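# Push cart through self-closing door into yellow bay

## Task

Move the utility cart past the self-closing door into the far room and leave it in the yellow-taped bay, with each of its four wheels fully inside the tape and none touching the tape. The copy-paper case must rest in the cart's top tray without any part overhanging the tray's edges. The door must be closed when you finish. You may use either robot or both, but a robot that topples or is left leaning counts as failure.

## Robot and tools

Robots: r1 and r2 are identical Hello Robot Stretch 4 units. Each has an omni-wheel base, a lift on a mast, an arm that telescopes forward, a wrist with yaw, pitch and roll, and a two-finger gripper. Each is about 1.6 m tall, and its base edge lies within 0.23 m of its base origin.

Frames: the base frame sits on the floor under the base centre, with x forward, y left and z up, in metres. hand_pose is a point between the open fingertips, given in this frame, and it is only approximate. The odometry frame is where the base frame was when the scene began. base_odometry counts wheel turns only, so slipping shows up as travel. Its heading is in radians, positive to the left, from -3.142 to 3.142. Each robot reports in its own frames. To see where the robots are relative to each other, use the images, lidar_m and wrist_depth_mm.

move: takes optional keys r1 and r2, plus cameras and blocking. blocking must be false, or the call is refused. The call returns in about 0.5 s while the motion keeps running. Each robot's object holds its own part of the action. A robot you leave out gets no new command.
- base: an offset from where the base last measured itself, not a pose. translate_m is forward (+) or back, from -2 to 2 m. strafe_m is left (+) or right, from -2 to 2 m. rotate_rad turns counter-clockwise (+), from -3.2 to 3.2. You can combine translate_m with strafe_m, which gives a straight diagonal drive with no turning. rotate_rad must be sent alone.
- joints: absolute targets. lift_m 0 to 1.2. arm_m 0 to 0.55. wrist_yaw_rad -1.134 to 4.276 (0 is forward, + is left, 3.14 is folded back). wrist_pitch_rad -1.117 to 4.259 (0 is level, 1.57 points down). wrist_roll_rad -1.117 to 4.259 (+ is clockwise as seen from behind). gripper_m -0.038 to 0.141, the fingertip gap, accurate to about 0.015. A target outside its range is clipped, and the result notes it.
- pace: slow, default, fast or max. Base speeds are 0.1/0.3/0.4/0.6 m/s and 1/2/3/4 rad/s. The lift runs at 0.15 to 0.5 m/s and the arm at 0.1 to 0.7 m/s. With the lift high, the base runs slower.
- speeds: per-joint top speed, which overrides pace. It does not apply to gripper_m.
- contact_limits: 0 to 1, default 0.5, for arm_m, lift_m, translate_m, strafe_m and rotate_rad. Put each limit only next to its own command. A base limit stays in force until the next action that names base. Even at 0, the arm stops only after about 15 to 40 N.
- end_of_arm: "enable_torque", sent by itself, re-powers wrist or gripper motors that have shut off.
A new move replaces the targets only of the joints and base that it names. Everything else keeps going. An unknown key makes the call invalid. Other out-of-range values cause a refusal. An action runs for at most 15 s, and a move is timed out at 14 s. A move with no action returns the full state, all images and the scene number.

wait: seconds from 0 to 10. It returns early once any robot that was moving comes to rest. wait(0) shows an "earlier move" line. stop: brakes every running motion and returns once all robots are still. It also re-brakes slack wheels. zoom_image: camera, and region [x0,y0,x1,y1] in image pixels, at most 504 by 504. Only cameras in the latest images can be zoomed. finished_scene: scene = the current scene number. It ends the scene, and the goal must still be met without the robots helping. Camera names are r1_/r2_ followed by head_camera, head_left_camera, head_right_camera or wrist_camera, or "all".

Results: the "move" line gives each moved robot as done, or shows its worst status. A robot under "as last shown" was not commanded, and its lines repeat the last values shown. The "pictures" line gives the order of the images, and images can lag the state slightly. Status words:
- moving: the motion is still running.
- done: the wheels or joint reached the target, even if they slipped.
- off_target: it came to rest short of the target and may still be pushing.
- contact_stop: something blocked it, and it goes slack.
- time_out: the old target is dropped.
- limit_stop_at_own_body: the robot hit itself.
- limit_stop_at_tilt: the lean is over 6 degrees, and the lift, arm and wheels go limp.
- torque_fault: a wrist or gripper motor is limp until enable_torque is sent.
An unplanned stop, or a refused call, cancels the remaining move, wait and finished_scene calls in that reply. on_its_own reports anything the robot did without being told. lidar_m gives 12 distances in 30-degree sectors, starting straight ahead and going counter-clockwise (4th is left, 7th behind, 10th right). "-" means nothing was seen, or something is closer than 0.25 m. wrist_depth_mm is a 7x7 grid of depths from 100 to 2000 mm, where "-" means unknown. base_tilt gives forward and right in degrees, with up to about 3 degrees of bias. If turned_by_wheels and turned_by_imu differ by more than about 0.1 rad over a move, the base slipped or hit something. motor_effort is a percentage with its peak in brackets. servo_current is in mA.

Gripper: to grip something, close to more than 0.015 below its width. About 0.06 below the width resists a tug. To close the fingers behind a handle or bar, send -0.02 or less. Neither the reading nor "done" proves that you hold anything. A rise in gripper servo_current does.

Avoid:
- Letting the robots press on each other, including one gripper closing on the other robot's fingers. Once the bases touch, any further drive is a hard press.
- Carrying jointly without care. Travel can differ by about 3 cm per metre, and that mismatch can tip a robot.
- Turning or braking with more than 1 kg held and arm_m above 0.2.
- Strong, high pushes or pulls, which can tip the robot.
- Self-collision: gripper over the base with the lift low, wrist tilted up and rolled, or yaw + pitch below about -1.1.
- Drops, slams and hard hits on fixed or heavy objects.
A loose object may occasionally be nudged by something. The scene clock keeps running while you think, and a base command counts from the last position the robot reported.

Each tool is called after "Call:" as name(argument=value, ...) on one line, values as JSON.

## Session

Call:
move(blocking=false)

Scene clock: 0.00 s.
r1.base_odometry: x=+0.000 y=+0.000 heading=+0.000
r1.turned_by_wheels: +0.000
r1.turned_by_imu: +0.000
r1.base_tilt: forward=-1.6 right=+1.3
r1.lidar_m: 1.92 2.25 3.81 1.93 0.97 0.84 0.83 0.93 0.77 0.76 0.93 1.59
r1.base_status: not commanded
r1.joint_positions: lift_m=+0.127 arm_m=+0.000 wrist_yaw_rad=+3.089 wrist_pitch_rad=+0.002 wrist_roll_rad=+0.000 gripper_m=+0.056
r1.joint_status: not commanded
r1.measured_speeds: all 0
r1.motor_effort: lift_m=+20 arm_m=-4 wheel_0=+0 wheel_1=+1 wheel_2=+1
r1.servo_current: wrist_yaw_rad=39 wrist_pitch_rad=46 wrist_roll_rad=65 gripper_m=39
r1.hand_pose: x=-0.1125 y=+0.1024 z=+0.3046 quat_wxyz=(+0.026, -0.001, +0.000, +1.000) (m; r1's base frame)
r1.wrist_depth_mm: 137 138 - - - - - / 113 139 - - - - - / 117 140 224 - - - - / 137 161 - - - - - / - - - - - - - / - - 191 - 187 - - / 842 759 750 788 788 732 768
r2.base_odometry: x=+0.000 y=+0.000 heading=+0.000
r2.turned_by_wheels: +0.000
r2.turned_by_imu: +0.000
r2.base_tilt: forward=-0.6 right=+0.1
r2.lidar_m: 2.02 1.45 1.40 1.49 2.01 2.22 2.34 3.17 1.60 3.62 2.59 2.46
r2.base_status: not commanded
r2.joint_positions: lift_m=+0.295 arm_m=+0.000 wrist_yaw_rad=+3.133 wrist_pitch_rad=+0.002 wrist_roll_rad=+0.000 gripper_m=+0.056
r2.joint_status: not commanded
r2.measured_speeds: all 0
r2.motor_effort: lift_m=+18 arm_m=-4 wheel_0=+0 wheel_1=-1 wheel_2=+0
r2.servo_current: wrist_yaw_rad=46 wrist_pitch_rad=39 wrist_roll_rad=46 gripper_m=59
r2.hand_pose: x=-0.1167 y=+0.0898 z=+0.4727 quat_wxyz=(+0.004, -0.001, +0.000, +1.000) (m; r2's base frame)
r2.wrist_depth_mm: - 140 - - - - - / - 126 150 - - - - / - 130 185 - - - - / 144 143 272 - - - - / 229 - - - - - - / 226 1576 196 1576 190 1618 1464 / 226 1060 1138 - - 1025 1060
pictures: r1_head_camera, r1_head_left_camera, r1_head_right_camera, r1_wrist_camera, r2_head_camera, r2_head_left_camera, r2_head_right_camera, r2_wrist_camera
Images, in order (width x height): r1_head_camera 420x560, r1_head_left_camera 420x672, r1_head_right_camera 420x672, r1_wrist_camera 616x392, r2_head_camera 420x560, r2_head_left_camera 420x672, r2_head_right_camera 420x672, r2_wrist_camera 616x392.

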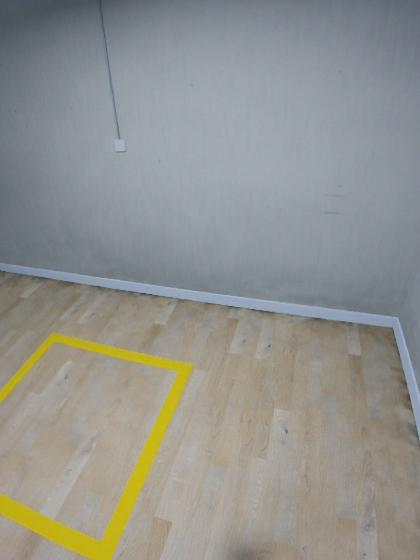

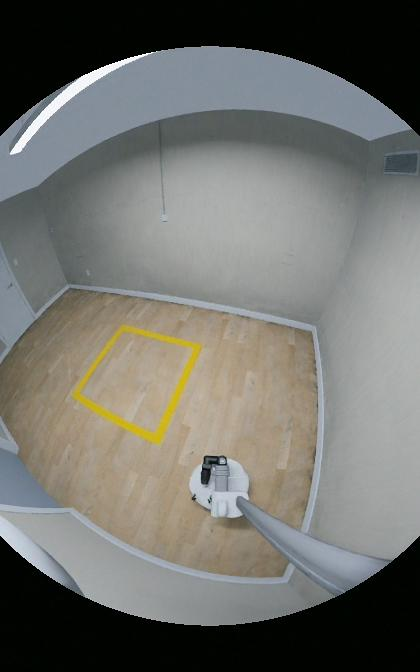

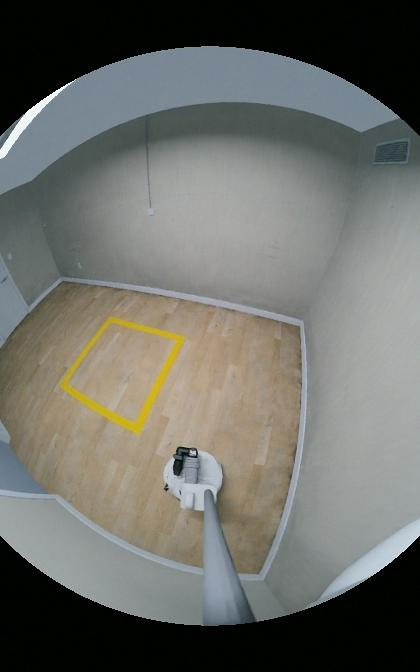

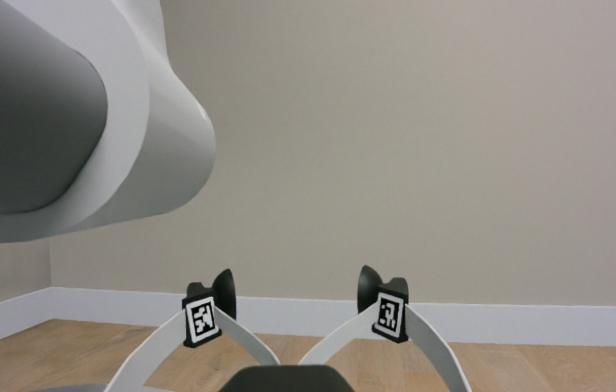

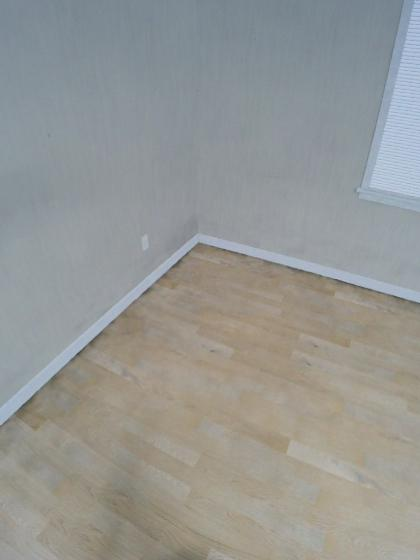

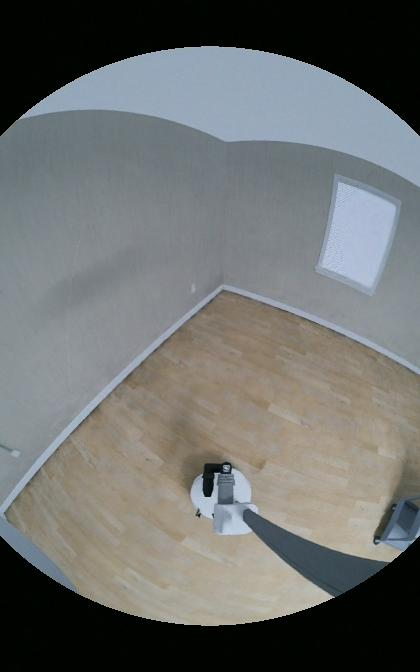

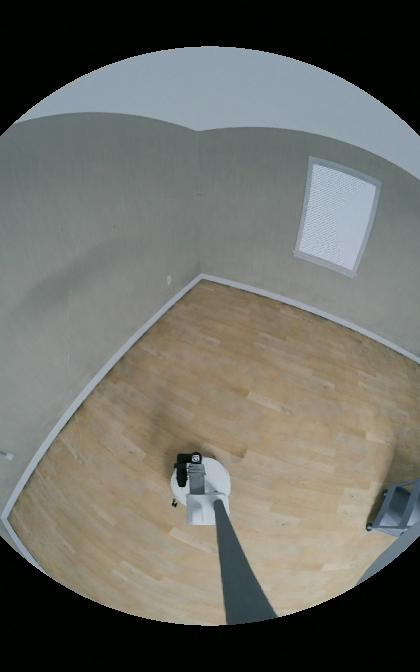

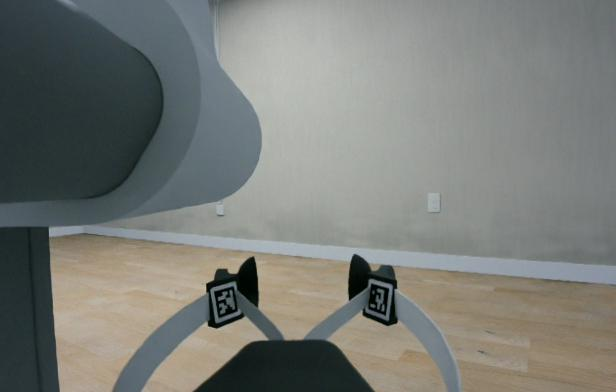

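Call:
move(blocking=false, r1={"base": {"rotate_rad": 0.9}}, r2={"base": {"rotate_rad": -1.2}})

Call:
wait(seconds=2)

Call:
wait(seconds=1, cameras=["r1_head_camera", "r1_head_left_camera", "r1_head_right_camera", "r2_head_camera", "r2_head_left_camera", "r2_head_right_camera"])

Scene clock: 4.57 s.
move: r1 moving; r2 moving
r1.base_odometry: x=+0.000 y=+0.000 heading=+0.252
r1.turned_by_wheels: +0.252
r1.turned_by_imu: +0.252
r1.base_tilt: forward=-1.6 right=+1.2
r1.lidar_m: 1.98 2.71 3.66 1.25 0.89 0.80 0.87 0.80 0.77 0.82 1.11 1.92
r1.base_status: rotate_rad moving
r1.joint_positions: lift_m=+0.127 arm_m=+0.000 wrist_yaw_rad=+3.089 wrist_pitch_rad=+0.002 wrist_roll_rad=+0.000 gripper_m=+0.056
r1.joint_status: not commanded
r1.measured_speeds: translate_m=-0.001 strafe_m=-0.001 rotate_rad=+0.980 lift_m=+0.000 arm_m=+0.000 wrist_yaw_rad=+0.000 wrist_pitch_rad=+0.000 wrist_roll_rad=+0.000
r1.motor_effort: lift_m=+20(20) arm_m=-4(4) wheel_0=-8(9) wheel_1=-6(9) wheel_2=-7(7)
r1.servo_current: wrist_yaw_rad=59(59) wrist_pitch_rad=39(46) wrist_roll_rad=46(59) gripper_m=39(39)
r1.hand_pose: x=-0.1125 y=+0.1024 z=+0.3046 quat_wxyz=(+0.026, -0.001, +0.000, +1.000) (m; r1's base frame)
r1.wrist_depth_mm: 136 138 - - - - - / 113 139 - - - - - / 114 140 226 - - - - / 137 160 - - - - - / - - - - - - - / - 1060 190 - 187 - - / 778 750 750 798 750 699 732
r2.base_odometry: x=+0.000 y=+0.000 heading=-0.252
r2.turned_by_wheels: -0.252
r2.turned_by_imu: -0.244
r2.base_tilt: forward=-0.7 right=+0.1
r2.lidar_m: 2.52 1.62 1.40 1.40 1.67 2.23 2.24 2.64 1.59 1.63 2.93 2.49
r2.base_status: rotate_rad moving
r2.joint_positions: lift_m=+0.295 arm_m=+0.000 wrist_yaw_rad=+3.133 wrist_pitch_rad=+0.002 wrist_roll_rad=+0.000 gripper_m=+0.056
r2.joint_status: not commanded
r2.measured_speeds: translate_m=+0.000 strafe_m=+0.000 rotate_rad=-0.974 lift_m=+0.000 arm_m=+0.000 wrist_yaw_rad=+0.000 wrist_pitch_rad=+0.000 wrist_roll_rad=+0.000
r2.motor_effort: lift_m=+18(18) arm_m=-4(4) wheel_0=+8(9) wheel_1=+8(10) wheel_2=+9(11)
r2.servo_current: wrist_yaw_rad=33(52) wrist_pitch_rad=39(46) wrist_roll_rad=52(52) gripper_m=39(59)
r2.hand_pose: x=-0.1167 y=+0.0898 z=+0.4727 quat_wxyz=(+0.004, -0.001, +0.000, +1.000) (m; r2's base frame)
r2.wrist_depth_mm: - 141 - - - - - / - 127 150 - - - - / - 130 184 - - - - / 144 143 272 - - - - / 229 - - - - - - / 227 1576 196 1576 190 1661 1464 / 226 1060 1138 - - 1060 1060
pictures: none

Scene clock: 5.70 s.
earlier move: r1 done; r2 moving
r1.base_odometry: x=+0.000 y=+0.000 heading=+0.900
r1.turned_by_wheels: +0.648
r1.turned_by_imu: +0.652
r1.base_tilt: forward=-1.6 right=+1.3
r1.lidar_m: 3.08 2.46 1.12 0.86 0.83 0.91 0.79 0.77 0.84 1.23 1.92 2.06
r1.base_status: done
r1.joint_positions: lift_m=+0.127 arm_m=+0.000 wrist_yaw_rad=+3.089 wrist_pitch_rad=+0.002 wrist_roll_rad=+0.000 gripper_m=+0.056
r1.joint_status: not commanded
r1.measured_speeds: all 0
r1.motor_effort: lift_m=+20(20) arm_m=-4(4) wheel_0=-1(10) wheel_1=-2(9) wheel_2=+0(8)
r1.servo_current: wrist_yaw_rad=59(59) wrist_pitch_rad=39(52) wrist_roll_rad=59(59) gripper_m=39(46)
r1.hand_pose: x=-0.1125 y=+0.1024 z=+0.3046 quat_wxyz=(+0.026, -0.001, +0.000, +1.000) (m; r1's base frame)
r1.wrist_depth_mm: 136 139 - - - - - / 113 139 - - - - - / 117 139 229 - - - - / 137 162 - - - - - / - - - - - - - / - - 190 991 187 - - / - 163 750 798 788 750 -
r2.base_odometry: x=+0.000 y=+0.000 heading=-1.199
r2.turned_by_wheels: -0.948
r2.turned_by_imu: -0.923
r2.base_tilt: forward=-0.7 right=+0.0
r2.lidar_m: 2.75 2.49 2.42 1.54 1.40 1.42 1.76 2.22 2.25 2.80 1.62 1.71
r2.base_status: rotate_rad moving
r2.joint_positions: lift_m=+0.295 arm_m=+0.000 wrist_yaw_rad=+3.133 wrist_pitch_rad=+0.002 wrist_roll_rad=+0.000 gripper_m=+0.056
r2.joint_status: not commanded
r2.measured_speeds: all 0
r2.motor_effort: lift_m=+18(18) arm_m=-4(4) wheel_0=+3(11) wheel_1=+4(11) wheel_2=+3(11)
r2.servo_current: wrist_yaw_rad=39(59) wrist_pitch_rad=33(46) wrist_roll_rad=46(52) gripper_m=46(59)
r2.hand_pose: x=-0.1167 y=+0.0898 z=+0.4727 quat_wxyz=(+0.004, -0.001, +0.000, +1.000) (m; r2's base frame)
r2.wrist_depth_mm: - 141 - - - - - / - 127 150 - - - - / - 130 185 - - - - / 144 143 263 - - - - / 230 - - - - - - / 228 1576 196 1576 190 1366 - / 226 1060 1160 - - 1042 1042
wait: 1.13 of 2 s (r1 has come to rest)
pictures: none

Scene clock: 5.90 s.
earlier move: r2 done
r1.base_odometry: x=+0.000 y=+0.000 heading=+0.900
r1.turned_by_wheels: +0.000
r1.turned_by_imu: +0.000
r1.base_tilt: forward=-1.6 right=+1.3
r1.lidar_m: 3.10 2.46 1.12 0.83 0.83 0.90 0.80 0.75 0.85 1.25 1.91 2.07
r1.base_status: done
r1.joint_positions: lift_m=+0.127 arm_m=+0.000 wrist_yaw_rad=+3.089 wrist_pitch_rad=+0.002 wrist_roll_rad=+0.000 gripper_m=+0.056
r1.joint_status: not commanded
r1.measured_speeds: all 0
r1.motor_effort: lift_m=+20(20) arm_m=-4(4) wheel_0=-2(10) wheel_1=-1(9) wheel_2=+0(8)
r1.servo_current: wrist_yaw_rad=65(65) wrist_pitch_rad=39(52) wrist_roll_rad=59(65) gripper_m=39(46)
r1.hand_pose: x=-0.1125 y=+0.1024 z=+0.3046 quat_wxyz=(+0.026, -0.001, +0.000, +1.000) (m; r1's base frame)
r1.wrist_depth_mm: 136 139 - - - - - / 113 139 - - - - - / 117 139 228 - - - - / 137 162 - - - - - / - - - - - - - / - - 191 991 188 - - / - 163 750 798 778 741 -
r2.base_odometry: x=+0.000 y=+0.000 heading=-1.199
r2.turned_by_wheels: +0.000
r2.turned_by_imu: +0.000
r2.base_tilt: forward=-0.7 right=+0.1
r2.lidar_m: 2.76 2.48 2.41 1.55 1.41 1.42 1.80 2.22 2.25 2.84 1.62 1.72
r2.base_status: done
r2.joint_positions: lift_m=+0.295 arm_m=+0.000 wrist_yaw_rad=+3.133 wrist_pitch_rad=+0.002 wrist_roll_rad=+0.000 gripper_m=+0.056
r2.joint_status: not commanded
r2.measured_speeds: all 0
r2.motor_effort: lift_m=+18(18) arm_m=-4(4) wheel_0=+4(11) wheel_1=+2(11) wheel_2=+3(11)
r2.servo_current: wrist_yaw_rad=46(59) wrist_pitch_rad=33(46) wrist_roll_rad=46(52) gripper_m=46(59)
r2.hand_pose: x=-0.1167 y=+0.0898 z=+0.4727 quat_wxyz=(+0.004, -0.001, +0.000, +1.000) (m; r2's base frame)
r2.wrist_depth_mm: - 140 - - - - - / - 126 151 - - - - / - 129 184 - - - - / 144 144 265 - - - - / 230 - - - - - - / 227 1576 195 1576 190 1336 - / 226 1042 1138 - - 1025 1060
wait: 0.20 of 1 s (r2 has come to rest)
pictures: r1_head_camera, r1_head_left_camera, r1_head_right_camera, r2_head_camera, r2_head_left_camera, r2_head_right_camera
Images, in order (width x height): r1_head_camera 420x560, r1_head_left_camera 420x672, r1_head_right_camera 420x672, r2_head_camera 420x560, r2_head_left_camera 420x672, r2_head_right_camera 420x672.

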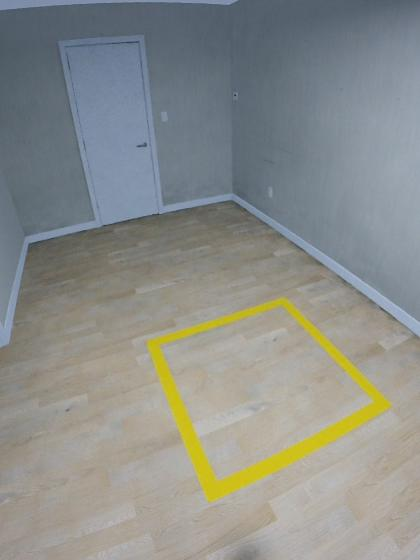

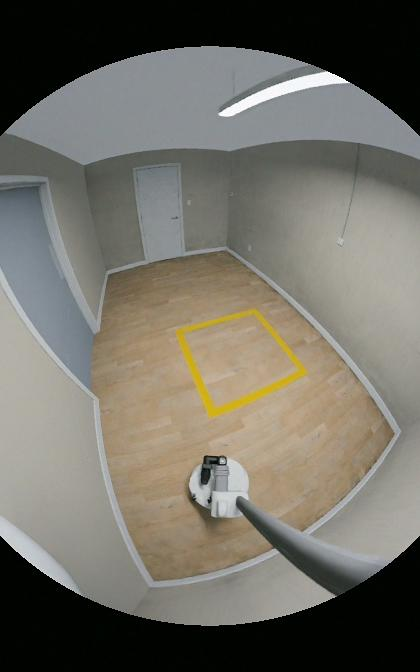

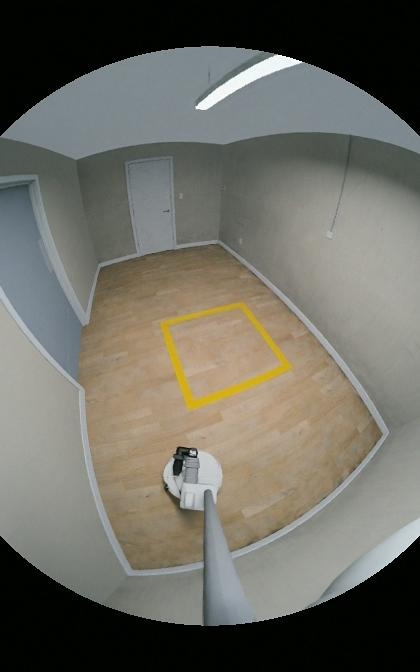

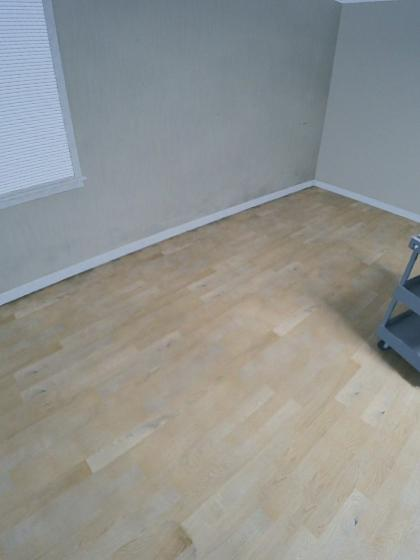

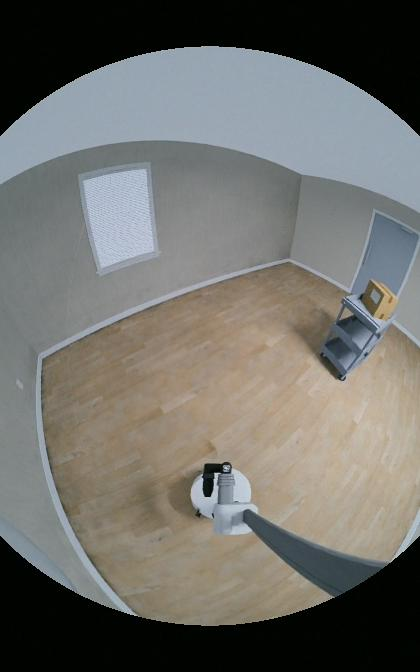

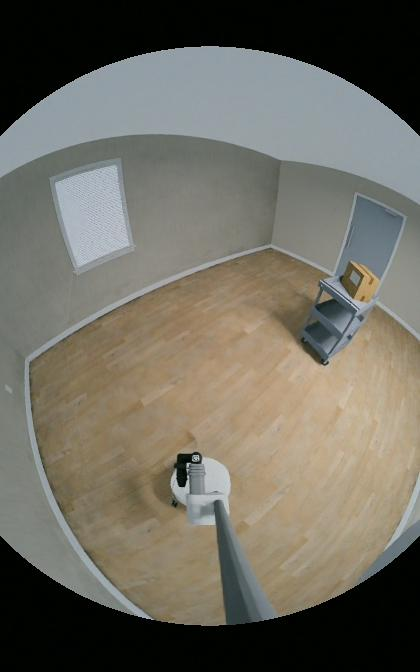

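Call:
move(blocking=false, r1={"base": {"rotate_rad": 0.9}}, r2={"base": {"rotate_rad": -0.9}})

Call:
wait(seconds=2)

Call:
wait(seconds=1, cameras=["r1_head_camera", "r1_head_left_camera", "r1_head_right_camera", "r2_head_camera", "r2_head_left_camera", "r2_head_right_camera"])

Scene clock: 11.30 s.
move: r1 moving; r2 moving
r1.base_odometry: x=+0.000 y=+0.000 heading=+1.152
r1.turned_by_wheels: +0.252
r1.turned_by_imu: +0.253
r1.base_tilt: forward=-1.6 right=+1.2
r1.lidar_m: 3.90 1.64 0.97 0.84 0.86 0.86 0.75 0.78 0.98 1.93 1.94 2.39
r1.base_status: rotate_rad moving
r1.joint_positions: lift_m=+0.127 arm_m=+0.000 wrist_yaw_rad=+3.089 wrist_pitch_rad=+0.002 wrist_roll_rad=+0.000 gripper_m=+0.056
r1.joint_status: not commanded
r1.measured_speeds: translate_m=-0.001 strafe_m=-0.001 rotate_rad=+0.981 lift_m=+0.000 arm_m=+0.000 wrist_yaw_rad=+0.000 wrist_pitch_rad=+0.000 wrist_roll_rad=+0.000
r1.motor_effort: lift_m=+20(20) arm_m=-4(4) wheel_0=-10(10) wheel_1=-6(8) wheel_2=-6(7)
r1.servo_current: wrist_yaw_rad=46(52) wrist_pitch_rad=46(46) wrist_roll_rad=46(65) gripper_m=46(46)
r1.hand_pose: x=-0.1125 y=+0.1024 z=+0.3046 quat_wxyz=(+0.026, -0.001, +0.000, +1.000) (m; r1's base frame)
r1.wrist_depth_mm: 136 139 - - - - - / 114 139 - - - - - / 118 139 229 - - - - / 137 162 - - - - - / - - - - - - - / - - 190 - 187 - - / 759 163 750 798 788 768 768
r2.base_odometry: x=+0.000 y=+0.000 heading=-1.452
r2.turned_by_wheels: -0.252
r2.turned_by_imu: -0.245
r2.base_tilt: forward=-0.6 right=+0.1
r2.lidar_m: 3.21 2.51 2.49 1.79 1.42 1.40 1.55 2.26 2.22 2.40 3.66 1.62
r2.base_status: rotate_rad moving
r2.joint_positions: lift_m=+0.295 arm_m=+0.000 wrist_yaw_rad=+3.133 wrist_pitch_rad=+0.002 wrist_roll_rad=+0.000 gripper_m=+0.056
r2.joint_status: not commanded
r2.measured_speeds: translate_m=+0.000 strafe_m=+0.000 rotate_rad=-0.976 lift_m=+0.000 arm_m=+0.000 wrist_yaw_rad=+0.000 wrist_pitch_rad=+0.000 wrist_roll_rad=+0.000
r2.motor_effort: lift_m=+18(18) arm_m=-4(4) wheel_0=+9(13) wheel_1=+9(11) wheel_2=+10(11)
r2.servo_current: wrist_yaw_rad=46(59) wrist_pitch_rad=39(46) wrist_roll_rad=52(59) gripper_m=52(52)
r2.hand_pose: x=-0.1167 y=+0.0898 z=+0.4727 quat_wxyz=(+0.004, -0.001, +0.000, +1.000) (m; r2's base frame)
r2.wrist_depth_mm: - 140 - - - - - / - 127 151 - - - - / - 129 185 - - - - / 144 144 264 - - - - / 231 - - - - - - / 228 1576 196 1430 190 - - / 226 1078 1138 - - 1025 1042
pictures: none

Scene clock: 12.43 s.
earlier move: r1 done; r2 done
r1.base_odometry: x=+0.000 y=+0.000 heading=+1.800
r1.turned_by_wheels: +0.647
r1.turned_by_imu: +0.651
r1.base_tilt: forward=-1.6 right=+1.3
r1.lidar_m: 1.30 0.90 0.84 0.83 0.82 0.76 0.82 1.07 1.93 2.01 2.65 3.92
r1.base_status: done
r1.joint_positions: lift_m=+0.127 arm_m=+0.000 wrist_yaw_rad=+3.089 wrist_pitch_rad=+0.002 wrist_roll_rad=+0.000 gripper_m=+0.056
r1.joint_status: not commanded
r1.measured_speeds: all 0
r1.motor_effort: lift_m=+20(20) arm_m=-4(4) wheel_0=-1(10) wheel_1=-2(9) wheel_2=+0(8)
r1.servo_current: wrist_yaw_rad=39(65) wrist_pitch_rad=46(52) wrist_roll_rad=52(65) gripper_m=39(52)
r1.hand_pose: x=-0.1125 y=+0.1024 z=+0.3046 quat_wxyz=(+0.026, -0.001, +0.000, +1.000) (m; r1's base frame)
r1.wrist_depth_mm: 136 138 - - - - - / 113 139 - - - - - / 118 140 229 - - - - / 137 161 - - - - - / - - - - - - - / 1098 1098 190 - 187 - - / 854 759 759 153 741 - -
r2.base_odometry: x=+0.000 y=+0.000 heading=-2.099
r2.turned_by_wheels: -0.647
r2.turned_by_imu: -0.630
r2.base_tilt: forward=-0.7 right=+0.1
r2.lidar_m: 1.61 3.55 2.62 2.50 1.98 1.49 1.38 1.47 2.02 2.22 2.32 3.21
r2.base_status: done
r2.joint_positions: lift_m=+0.295 arm_m=+0.000 wrist_yaw_rad=+3.133 wrist_pitch_rad=+0.002 wrist_roll_rad=+0.000 gripper_m=+0.056
r2.joint_status: not commanded
r2.measured_speeds: all 0
r2.motor_effort: lift_m=+18(18) arm_m=-4(4) wheel_0=+4(13) wheel_1=+2(11) wheel_2=+3(12)
r2.servo_current: wrist_yaw_rad=33(65) wrist_pitch_rad=39(46) wrist_roll_rad=52(59) gripper_m=52(52)
r2.hand_pose: x=-0.1167 y=+0.0898 z=+0.4727 quat_wxyz=(+0.004, -0.001, +0.000, +1.000) (m; r2's base frame)
r2.wrist_depth_mm: - 140 - - - - - / - 127 142 - - - - / - 129 185 - - - - / 144 144 207 - - - - / 220 - - - - - - / 220 1430 191 171 190 1366 1336 / 226 1078 1160 - - 1042 1078
wait: 1.13 of 2 s (r1 and r2 have come to rest)
pictures: none

Scene clock: 13.43 s.
r1.base_odometry: x=+0.000 y=+0.000 heading=+1.800
r1.turned_by_wheels: +0.000
r1.turned_by_imu: +0.000
r1.base_tilt: forward=-1.6 right=+1.3
r1.lidar_m: 1.30 0.89 0.84 0.85 0.80 0.78 0.81 1.07 1.94 1.98 2.63 3.91
r1.base_status: done
r1.joint_positions: lift_m=+0.127 arm_m=+0.000 wrist_yaw_rad=+3.089 wrist_pitch_rad=+0.002 wrist_roll_rad=+0.000 gripper_m=+0.056
r1.joint_status: not commanded
r1.measured_speeds: all 0
r1.motor_effort: lift_m=+20(20) arm_m=-4(4) wheel_0=-1(10) wheel_1=-2(9) wheel_2=+0(8)
r1.servo_current: wrist_yaw_rad=39(65) wrist_pitch_rad=39(52) wrist_roll_rad=59(65) gripper_m=39(52)
r1.hand_pose: x=-0.1125 y=+0.1024 z=+0.3046 quat_wxyz=(+0.026, -0.001, +0.000, +1.000) (m; r1's base frame)
r1.wrist_depth_mm: 136 138 - - - - - / 113 139 - - - - - / 118 139 229 - - - - / 137 161 - - - - - / - - - - - - - / 1060 1078 190 - 187 - - / 842 750 759 153 741 - -
r2.base_odometry: x=+0.000 y=+0.000 heading=-2.099
r2.turned_by_wheels: +0.000
r2.turned_by_imu: +0.000
r2.base_tilt: forward=-0.7 right=+0.1
r2.lidar_m: 1.60 3.55 2.59 2.49 1.99 1.47 1.40 1.49 2.04 2.21 2.33 3.23
r2.base_status: done
r2.joint_positions: lift_m=+0.295 arm_m=+0.000 wrist_yaw_rad=+3.133 wrist_pitch_rad=+0.002 wrist_roll_rad=+0.000 gripper_m=+0.056
r2.joint_status: not commanded
r2.measured_speeds: all 0
r2.motor_effort: lift_m=+18(18) arm_m=-4(4) wheel_0=+4(13) wheel_1=+2(11) wheel_2=+3(12)
r2.servo_current: wrist_yaw_rad=52(65) wrist_pitch_rad=39(46) wrist_roll_rad=52(59) gripper_m=52(52)
r2.hand_pose: x=-0.1167 y=+0.0898 z=+0.4727 quat_wxyz=(+0.004, -0.001, +0.000, +1.000) (m; r2's base frame)
r2.wrist_depth_mm: - 141 - - - - - / - 126 142 - - - - / - 129 184 - - - - / 144 143 208 - - - - / 219 - - - - - - / 220 1464 191 171 190 1397 1336 / 227 1060 1138 - - 1025 1060
wait: 1.00 s; at rest by 0.27 s
pictures: r1_head_camera, r1_head_left_camera, r1_head_right_camera, r2_head_camera, r2_head_left_camera, r2_head_right_camera
Images, in order (width x height): r1_head_camera 420x560, r1_head_left_camera 420x672, r1_head_right_camera 420x672, r2_head_camera 420x560, r2_head_left_camera 420x672, r2_head_right_camera 420x672.

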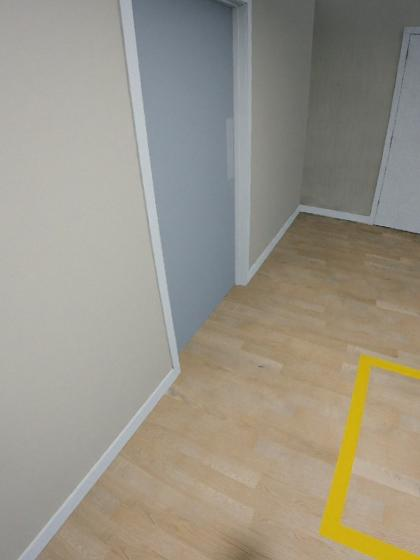

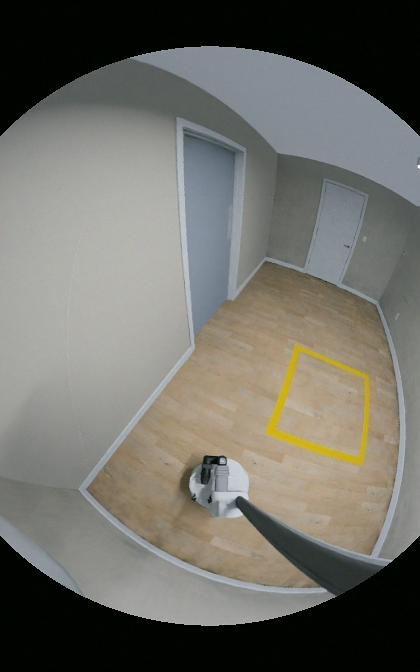

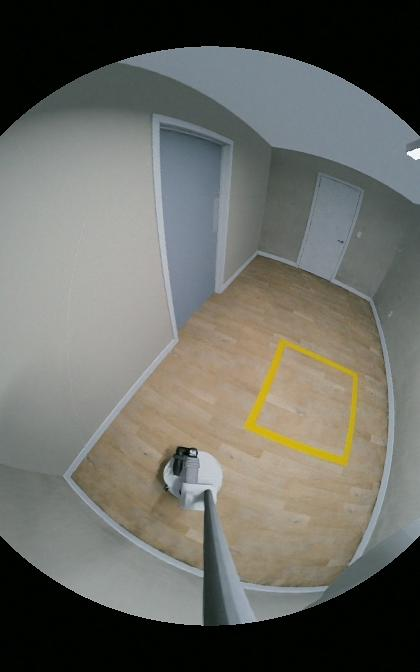

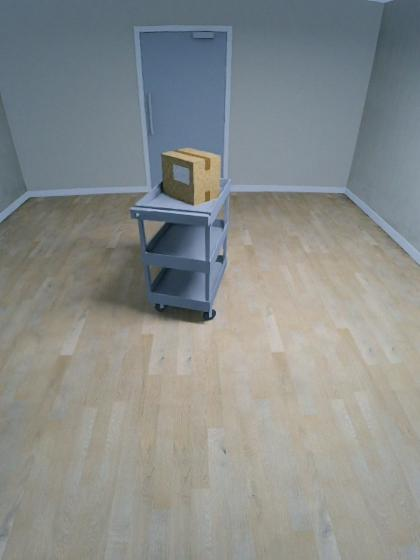

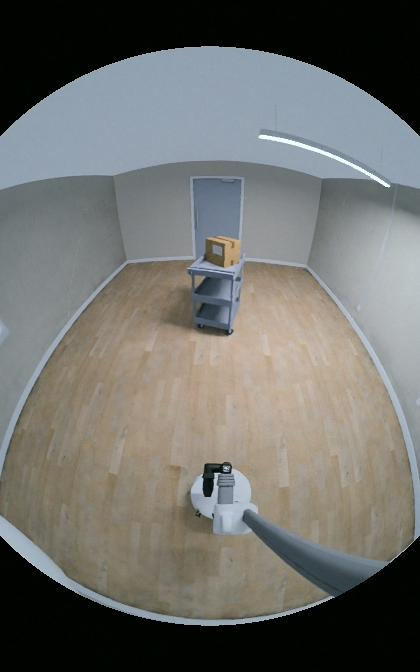

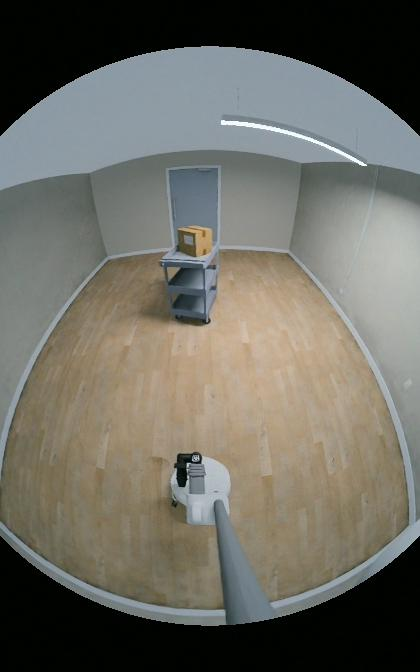

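Call:
zoom_image(camera="r2_head_camera", region=[110, 10, 260, 210])

Call:
zoom_image(camera="r2_head_camera", region=[110, 130, 260, 330])

Call:
zoom_image(camera="r1_head_left_camera", region=[150, 100, 300, 350])

Call:
zoom_image(camera="r1_head_camera", region=[100, 0, 300, 300])

Scaled by 2.520 from the camera's 420x560 image, which has a finer 1200x1600 frame.

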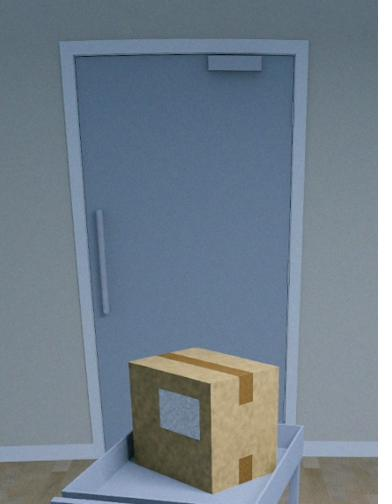

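Scaled by 2.520 from the camera's 420x560 image, which has a finer 1200x1600 frame.

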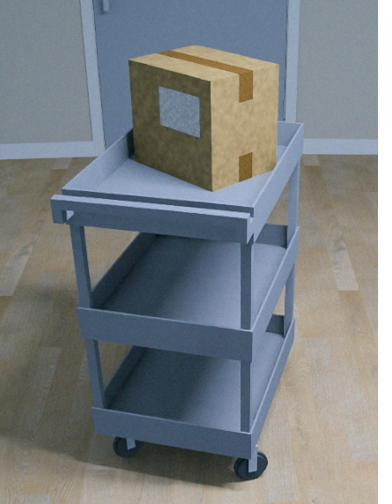

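Scaled by 2.016 from the camera's 420x672 image, which has a finer 600x960 frame.

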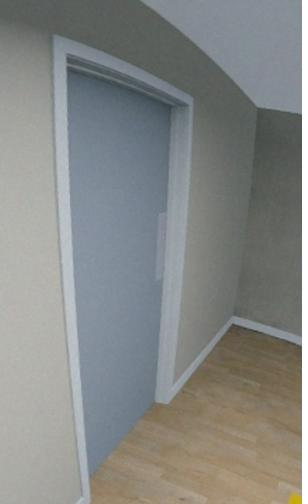

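Scaled by 1.680 from the camera's 420x560 image, which has a finer 600x800 frame.

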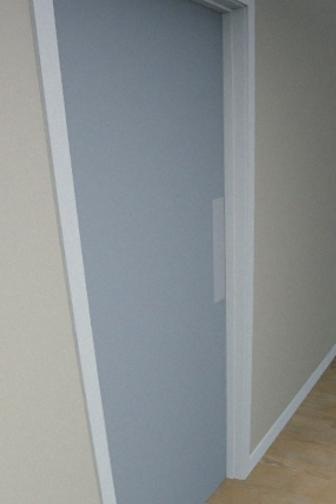

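Call:
move(blocking=false, r1={"base": {"rotate_rad": 1.08}}, r2={"base": {"translate_m": 0.85}})

Call:
wait(seconds=3)

Call:
wait(seconds=3, cameras=["r1_head_camera", "r1_head_left_camera", "r1_head_right_camera", "r2_head_camera", "r2_head_left_camera", "r2_head_right_camera"])

Scene clock: 99.53 s.
move: r1 moving; r2 moving
r1.base_odometry: x=+0.000 y=+0.000 heading=+2.052
r1.turned_by_wheels: +0.252
r1.turned_by_imu: +0.253
r1.base_tilt: forward=-1.6 right=+1.3
r1.lidar_m: 1.04 0.87 0.85 0.94 0.77 0.77 0.89 1.48 1.95 2.18 3.54 2.15
r1.base_status: rotate_rad moving
r1.joint_positions: lift_m=+0.127 arm_m=+0.000 wrist_yaw_rad=+3.089 wrist_pitch_rad=+0.002 wrist_roll_rad=+0.000 gripper_m=+0.056
r1.joint_status: not commanded
r1.measured_speeds: translate_m=-0.001 strafe_m=-0.001 rotate_rad=+0.981 lift_m=+0.000 arm_m=+0.000 wrist_yaw_rad=+0.000 wrist_pitch_rad=+0.000 wrist_roll_rad=+0.000
r1.motor_effort: lift_m=+20(20) arm_m=-4(4) wheel_0=-8(8) wheel_1=-6(8) wheel_2=-7(7)
r1.servo_current: wrist_yaw_rad=52(59) wrist_pitch_rad=46(52) wrist_roll_rad=59(65) gripper_m=46(46)
r1.hand_pose: x=-0.1125 y=+0.1024 z=+0.3046 quat_wxyz=(+0.026, -0.001, +0.000, +1.000) (m; r1's base frame)
r1.wrist_depth_mm: 136 138 - - - - - / 113 139 - - - - - / 118 140 229 - - - - / 137 161 - - - - - / 1661 - - - - - - / 1205 1205 190 - 187 - - / 842 750 750 788 741 - -
r2.base_odometry: x=-0.016 y=-0.027 heading=-2.098
r2.turned_by_wheels: +0.000
r2.turned_by_imu: +0.000
r2.base_tilt: forward=-0.7 right=+0.0
r2.lidar_m: 1.59 3.57 2.54 2.49 2.05 1.51 1.43 1.48 2.05 2.19 2.34 3.23
r2.base_status: translate_m moving
r2.joint_positions: lift_m=+0.295 arm_m=+0.000 wrist_yaw_rad=+3.133 wrist_pitch_rad=+0.002 wrist_roll_rad=+0.000 gripper_m=+0.056
r2.joint_status: not commanded
r2.measured_speeds: translate_m=+0.121 strafe_m=+0.001 rotate_rad=-0.001 lift_m=+0.000 arm_m=+0.000 wrist_yaw_rad=+0.000 wrist_pitch_rad=+0.000 wrist_roll_rad=+0.000
r2.motor_effort: lift_m=+18(18) arm_m=-4(4) wheel_0=+5(11) wheel_1=+5(7) wheel_2=-11(13)
r2.servo_current: wrist_yaw_rad=52(52) wrist_pitch_rad=39(46) wrist_roll_rad=52(59) gripper_m=46(52)
r2.hand_pose: x=-0.1167 y=+0.0898 z=+0.4727 quat_wxyz=(+0.004, -0.001, +0.000, +1.000) (m; r2's base frame)
r2.wrist_depth_mm: - 141 - - - - - / - 126 142 - - - - / - 129 184 - - - - / 144 143 217 - - - - / 220 - - - - - - / 220 1430 190 171 190 1366 1336 / 226 1078 1138 - - 1042 1060
pictures: none

Scene clock: 100.80 s.
earlier move: r1 done; r2 moving
r1.base_odometry: x=+0.000 y=+0.000 heading=+2.879
r1.turned_by_wheels: +0.827
r1.turned_by_imu: +0.832
r1.base_tilt: forward=-1.5 right=+1.3
r1.lidar_m: 0.84 0.86 0.83 0.77 0.81 1.11 1.91 2.01 2.72 3.80 1.26 0.89
r1.base_status: done
r1.joint_positions: lift_m=+0.127 arm_m=+0.000 wrist_yaw_rad=+3.089 wrist_pitch_rad=+0.002 wrist_roll_rad=+0.000 gripper_m=+0.056
r1.joint_status: not commanded
r1.measured_speeds: all 0
r1.motor_effort: lift_m=+20(20) arm_m=-4(4) wheel_0=-3(9) wheel_1=-1(9) wheel_2=-1(8)
r1.servo_current: wrist_yaw_rad=52(65) wrist_pitch_rad=39(52) wrist_roll_rad=59(78) gripper_m=39(52)
r1.hand_pose: x=-0.1125 y=+0.1024 z=+0.3046 quat_wxyz=(+0.026, -0.001, +0.000, +1.000) (m; r1's base frame)
r1.wrist_depth_mm: 136 139 - - - - - / 113 139 - - - - - / 118 140 273 - - - - / 137 162 - - - - - / 1708 1618 - - - - - / 1160 1205 193 1182 187 1160 - / 854 741 741 798 788 778 768
r2.base_odometry: x=-0.176 y=-0.303 heading=-2.098
r2.turned_by_wheels: +0.000
r2.turned_by_imu: +0.000
r2.base_tilt: forward=-0.7 right=+0.1
r2.lidar_m: 1.26 3.54 2.63 2.45 2.50 1.83 1.74 1.87 2.30 2.21 2.34 3.22
r2.base_status: translate_m moving
r2.joint_positions: lift_m=+0.295 arm_m=+0.000 wrist_yaw_rad=+3.133 wrist_pitch_rad=+0.002 wrist_roll_rad=+0.000 gripper_m=+0.056
r2.joint_status: not commanded
r2.measured_speeds: translate_m=+0.299 strafe_m=+0.001 rotate_rad=-0.003 lift_m=+0.000 arm_m=+0.000 wrist_yaw_rad=+0.000 wrist_pitch_rad=+0.000 wrist_roll_rad=+0.000
r2.motor_effort: lift_m=+18(18) arm_m=-4(4) wheel_0=+1(11) wheel_1=+4(9) wheel_2=-11(14)
r2.servo_current: wrist_yaw_rad=46(59) wrist_pitch_rad=39(46) wrist_roll_rad=52(65) gripper_m=52(59)
r2.hand_pose: x=-0.1167 y=+0.0898 z=+0.4727 quat_wxyz=(+0.004, -0.001, +0.000, +1.000) (m; r2's base frame)
r2.wrist_depth_mm: - 141 - - - - - / - 126 141 - - - - / - 129 183 - - - - / 144 143 216 - - - - / 220 - - - - - - / 226 1618 195 1430 190 1661 1464 / 237 1060 1138 - - 1060 1060
wait: 1.27 of 3 s (r1 has come to rest)
pictures: none

Scene clock: 103.37 s.
earlier move: r2 done
r1.base_odometry: x=+0.000 y=+0.000 heading=+2.879
r1.turned_by_wheels: +0.000
r1.turned_by_imu: +0.000
r1.base_tilt: forward=-1.6 right=+1.3
r1.lidar_m: 0.83 0.85 0.81 0.76 0.80 1.10 1.93 2.01 2.71 3.79 1.25 0.87
r1.base_status: done
r1.joint_positions: lift_m=+0.127 arm_m=+0.000 wrist_yaw_rad=+3.089 wrist_pitch_rad=+0.002 wrist_roll_rad=+0.000 gripper_m=+0.056
r1.joint_status: not commanded
r1.measured_speeds: all 0
r1.motor_effort: lift_m=+20(20) arm_m=-4(4) wheel_0=-3(9) wheel_1=-1(9) wheel_2=-1(8)
r1.servo_current: wrist_yaw_rad=59(72) wrist_pitch_rad=46(52) wrist_roll_rad=46(78) gripper_m=39(52)
r1.hand_pose: x=-0.1125 y=+0.1024 z=+0.3046 quat_wxyz=(+0.026, -0.001, +0.000, +1.000) (m; r1's base frame)
r1.wrist_depth_mm: 136 138 - - - - - / 113 139 - - - - - / 118 140 274 - - - - / 137 162 - - - - - / 1618 1661 - - - - - / 1205 1205 193 1205 187 1138 - / 842 750 750 798 788 778 778
r2.base_odometry: x=-0.428 y=-0.734 heading=-2.098
r2.turned_by_wheels: +0.000
r2.turned_by_imu: +0.001
r2.base_tilt: forward=-0.7 right=+0.1
r2.lidar_m: 0.73 0.84 2.62 2.49 2.61 2.35 2.25 2.36 2.34 2.22 2.32 3.21
r2.base_status: done
r2.joint_positions: lift_m=+0.295 arm_m=+0.000 wrist_yaw_rad=+3.133 wrist_pitch_rad=+0.002 wrist_roll_rad=+0.000 gripper_m=+0.056
r2.joint_status: not commanded
r2.measured_speeds: all 0
r2.motor_effort: lift_m=+18(18) arm_m=-4(4) wheel_0=+3(11) wheel_1=+4(9) wheel_2=-4(14)
r2.servo_current: wrist_yaw_rad=52(59) wrist_pitch_rad=39(46) wrist_roll_rad=46(65) gripper_m=52(59)
r2.hand_pose: x=-0.1167 y=+0.0898 z=+0.4727 quat_wxyz=(+0.004, -0.001, +0.000, +1.000) (m; r2's base frame)
r2.wrist_depth_mm: - 140 - - - - - / - 126 150 - - - - / - 129 185 - - - - / 144 143 264 - - - - / 229 - - - - - - / 227 1618 197 1576 190 1618 1464 / 227 1042 1138 - - 1025 1060
wait: 2.57 of 3 s (r2 has come to rest)
pictures: r1_head_camera, r1_head_left_camera, r1_head_right_camera, r2_head_camera, r2_head_left_camera, r2_head_right_camera
Images, in order (width x height): r1_head_camera 420x560, r1_head_left_camera 420x672, r1_head_right_camera 420x672, r2_head_camera 420x560, r2_head_left_camera 420x672, r2_head_right_camera 420x672.

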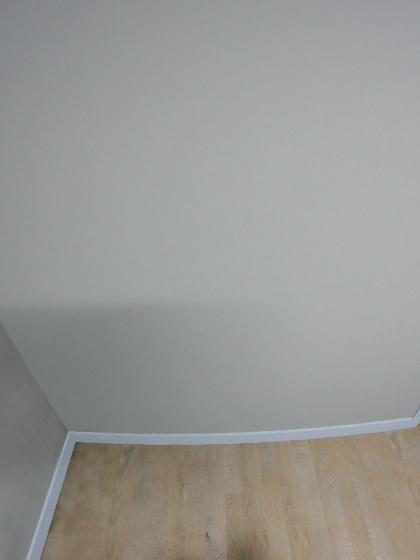

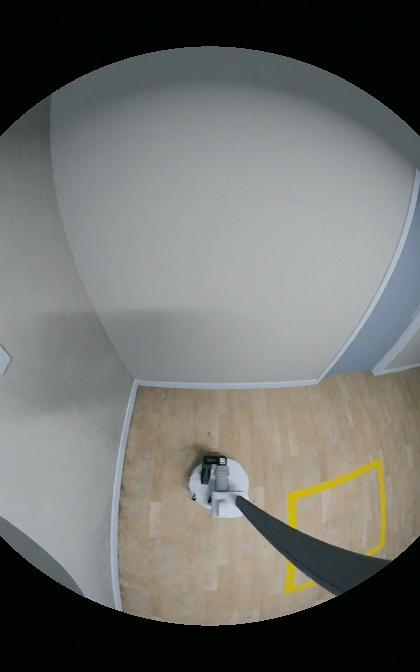

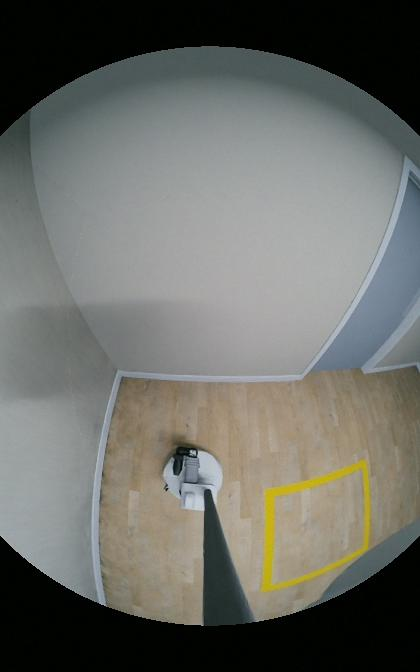

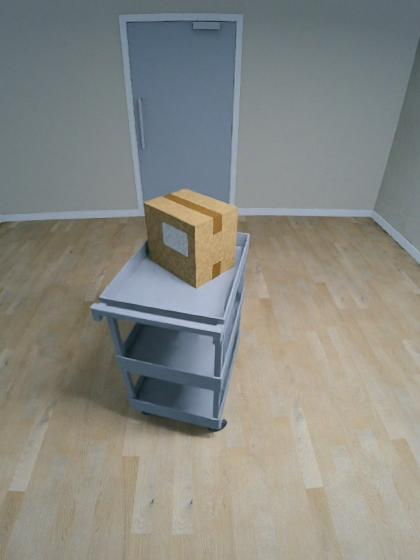

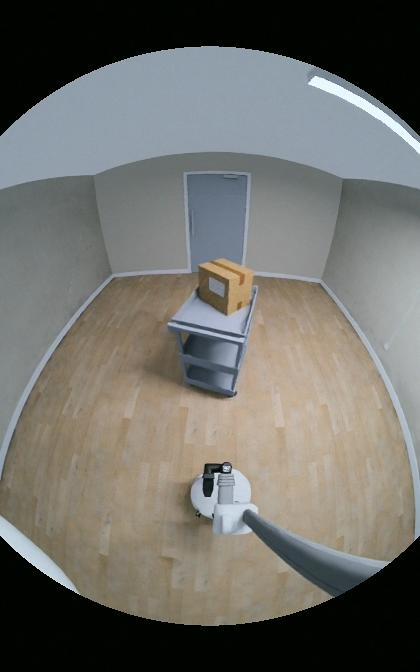

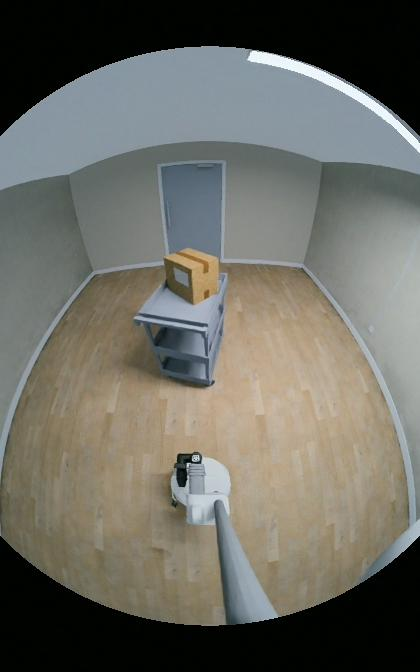

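Call:
zoom_image(camera="r2_head_camera", region=[80, 170, 260, 440])

Call:
zoom_image(camera="r2_head_right_camera", region=[110, 220, 260, 400])

Scaled by 1.867 from the camera's 420x560 image, which has a finer 1200x1600 frame.

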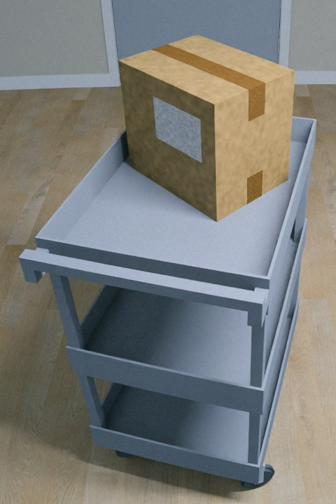

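Scaled by 2.800 from the camera's 420x672 image, which has a finer 600x960 frame.

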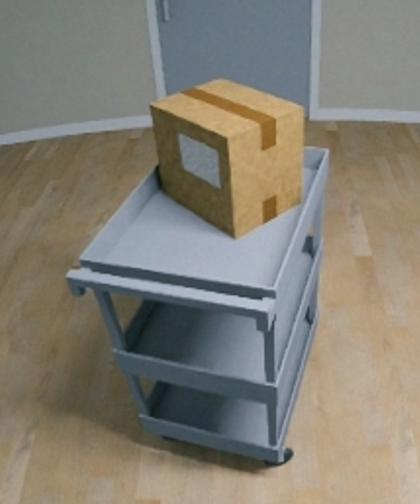

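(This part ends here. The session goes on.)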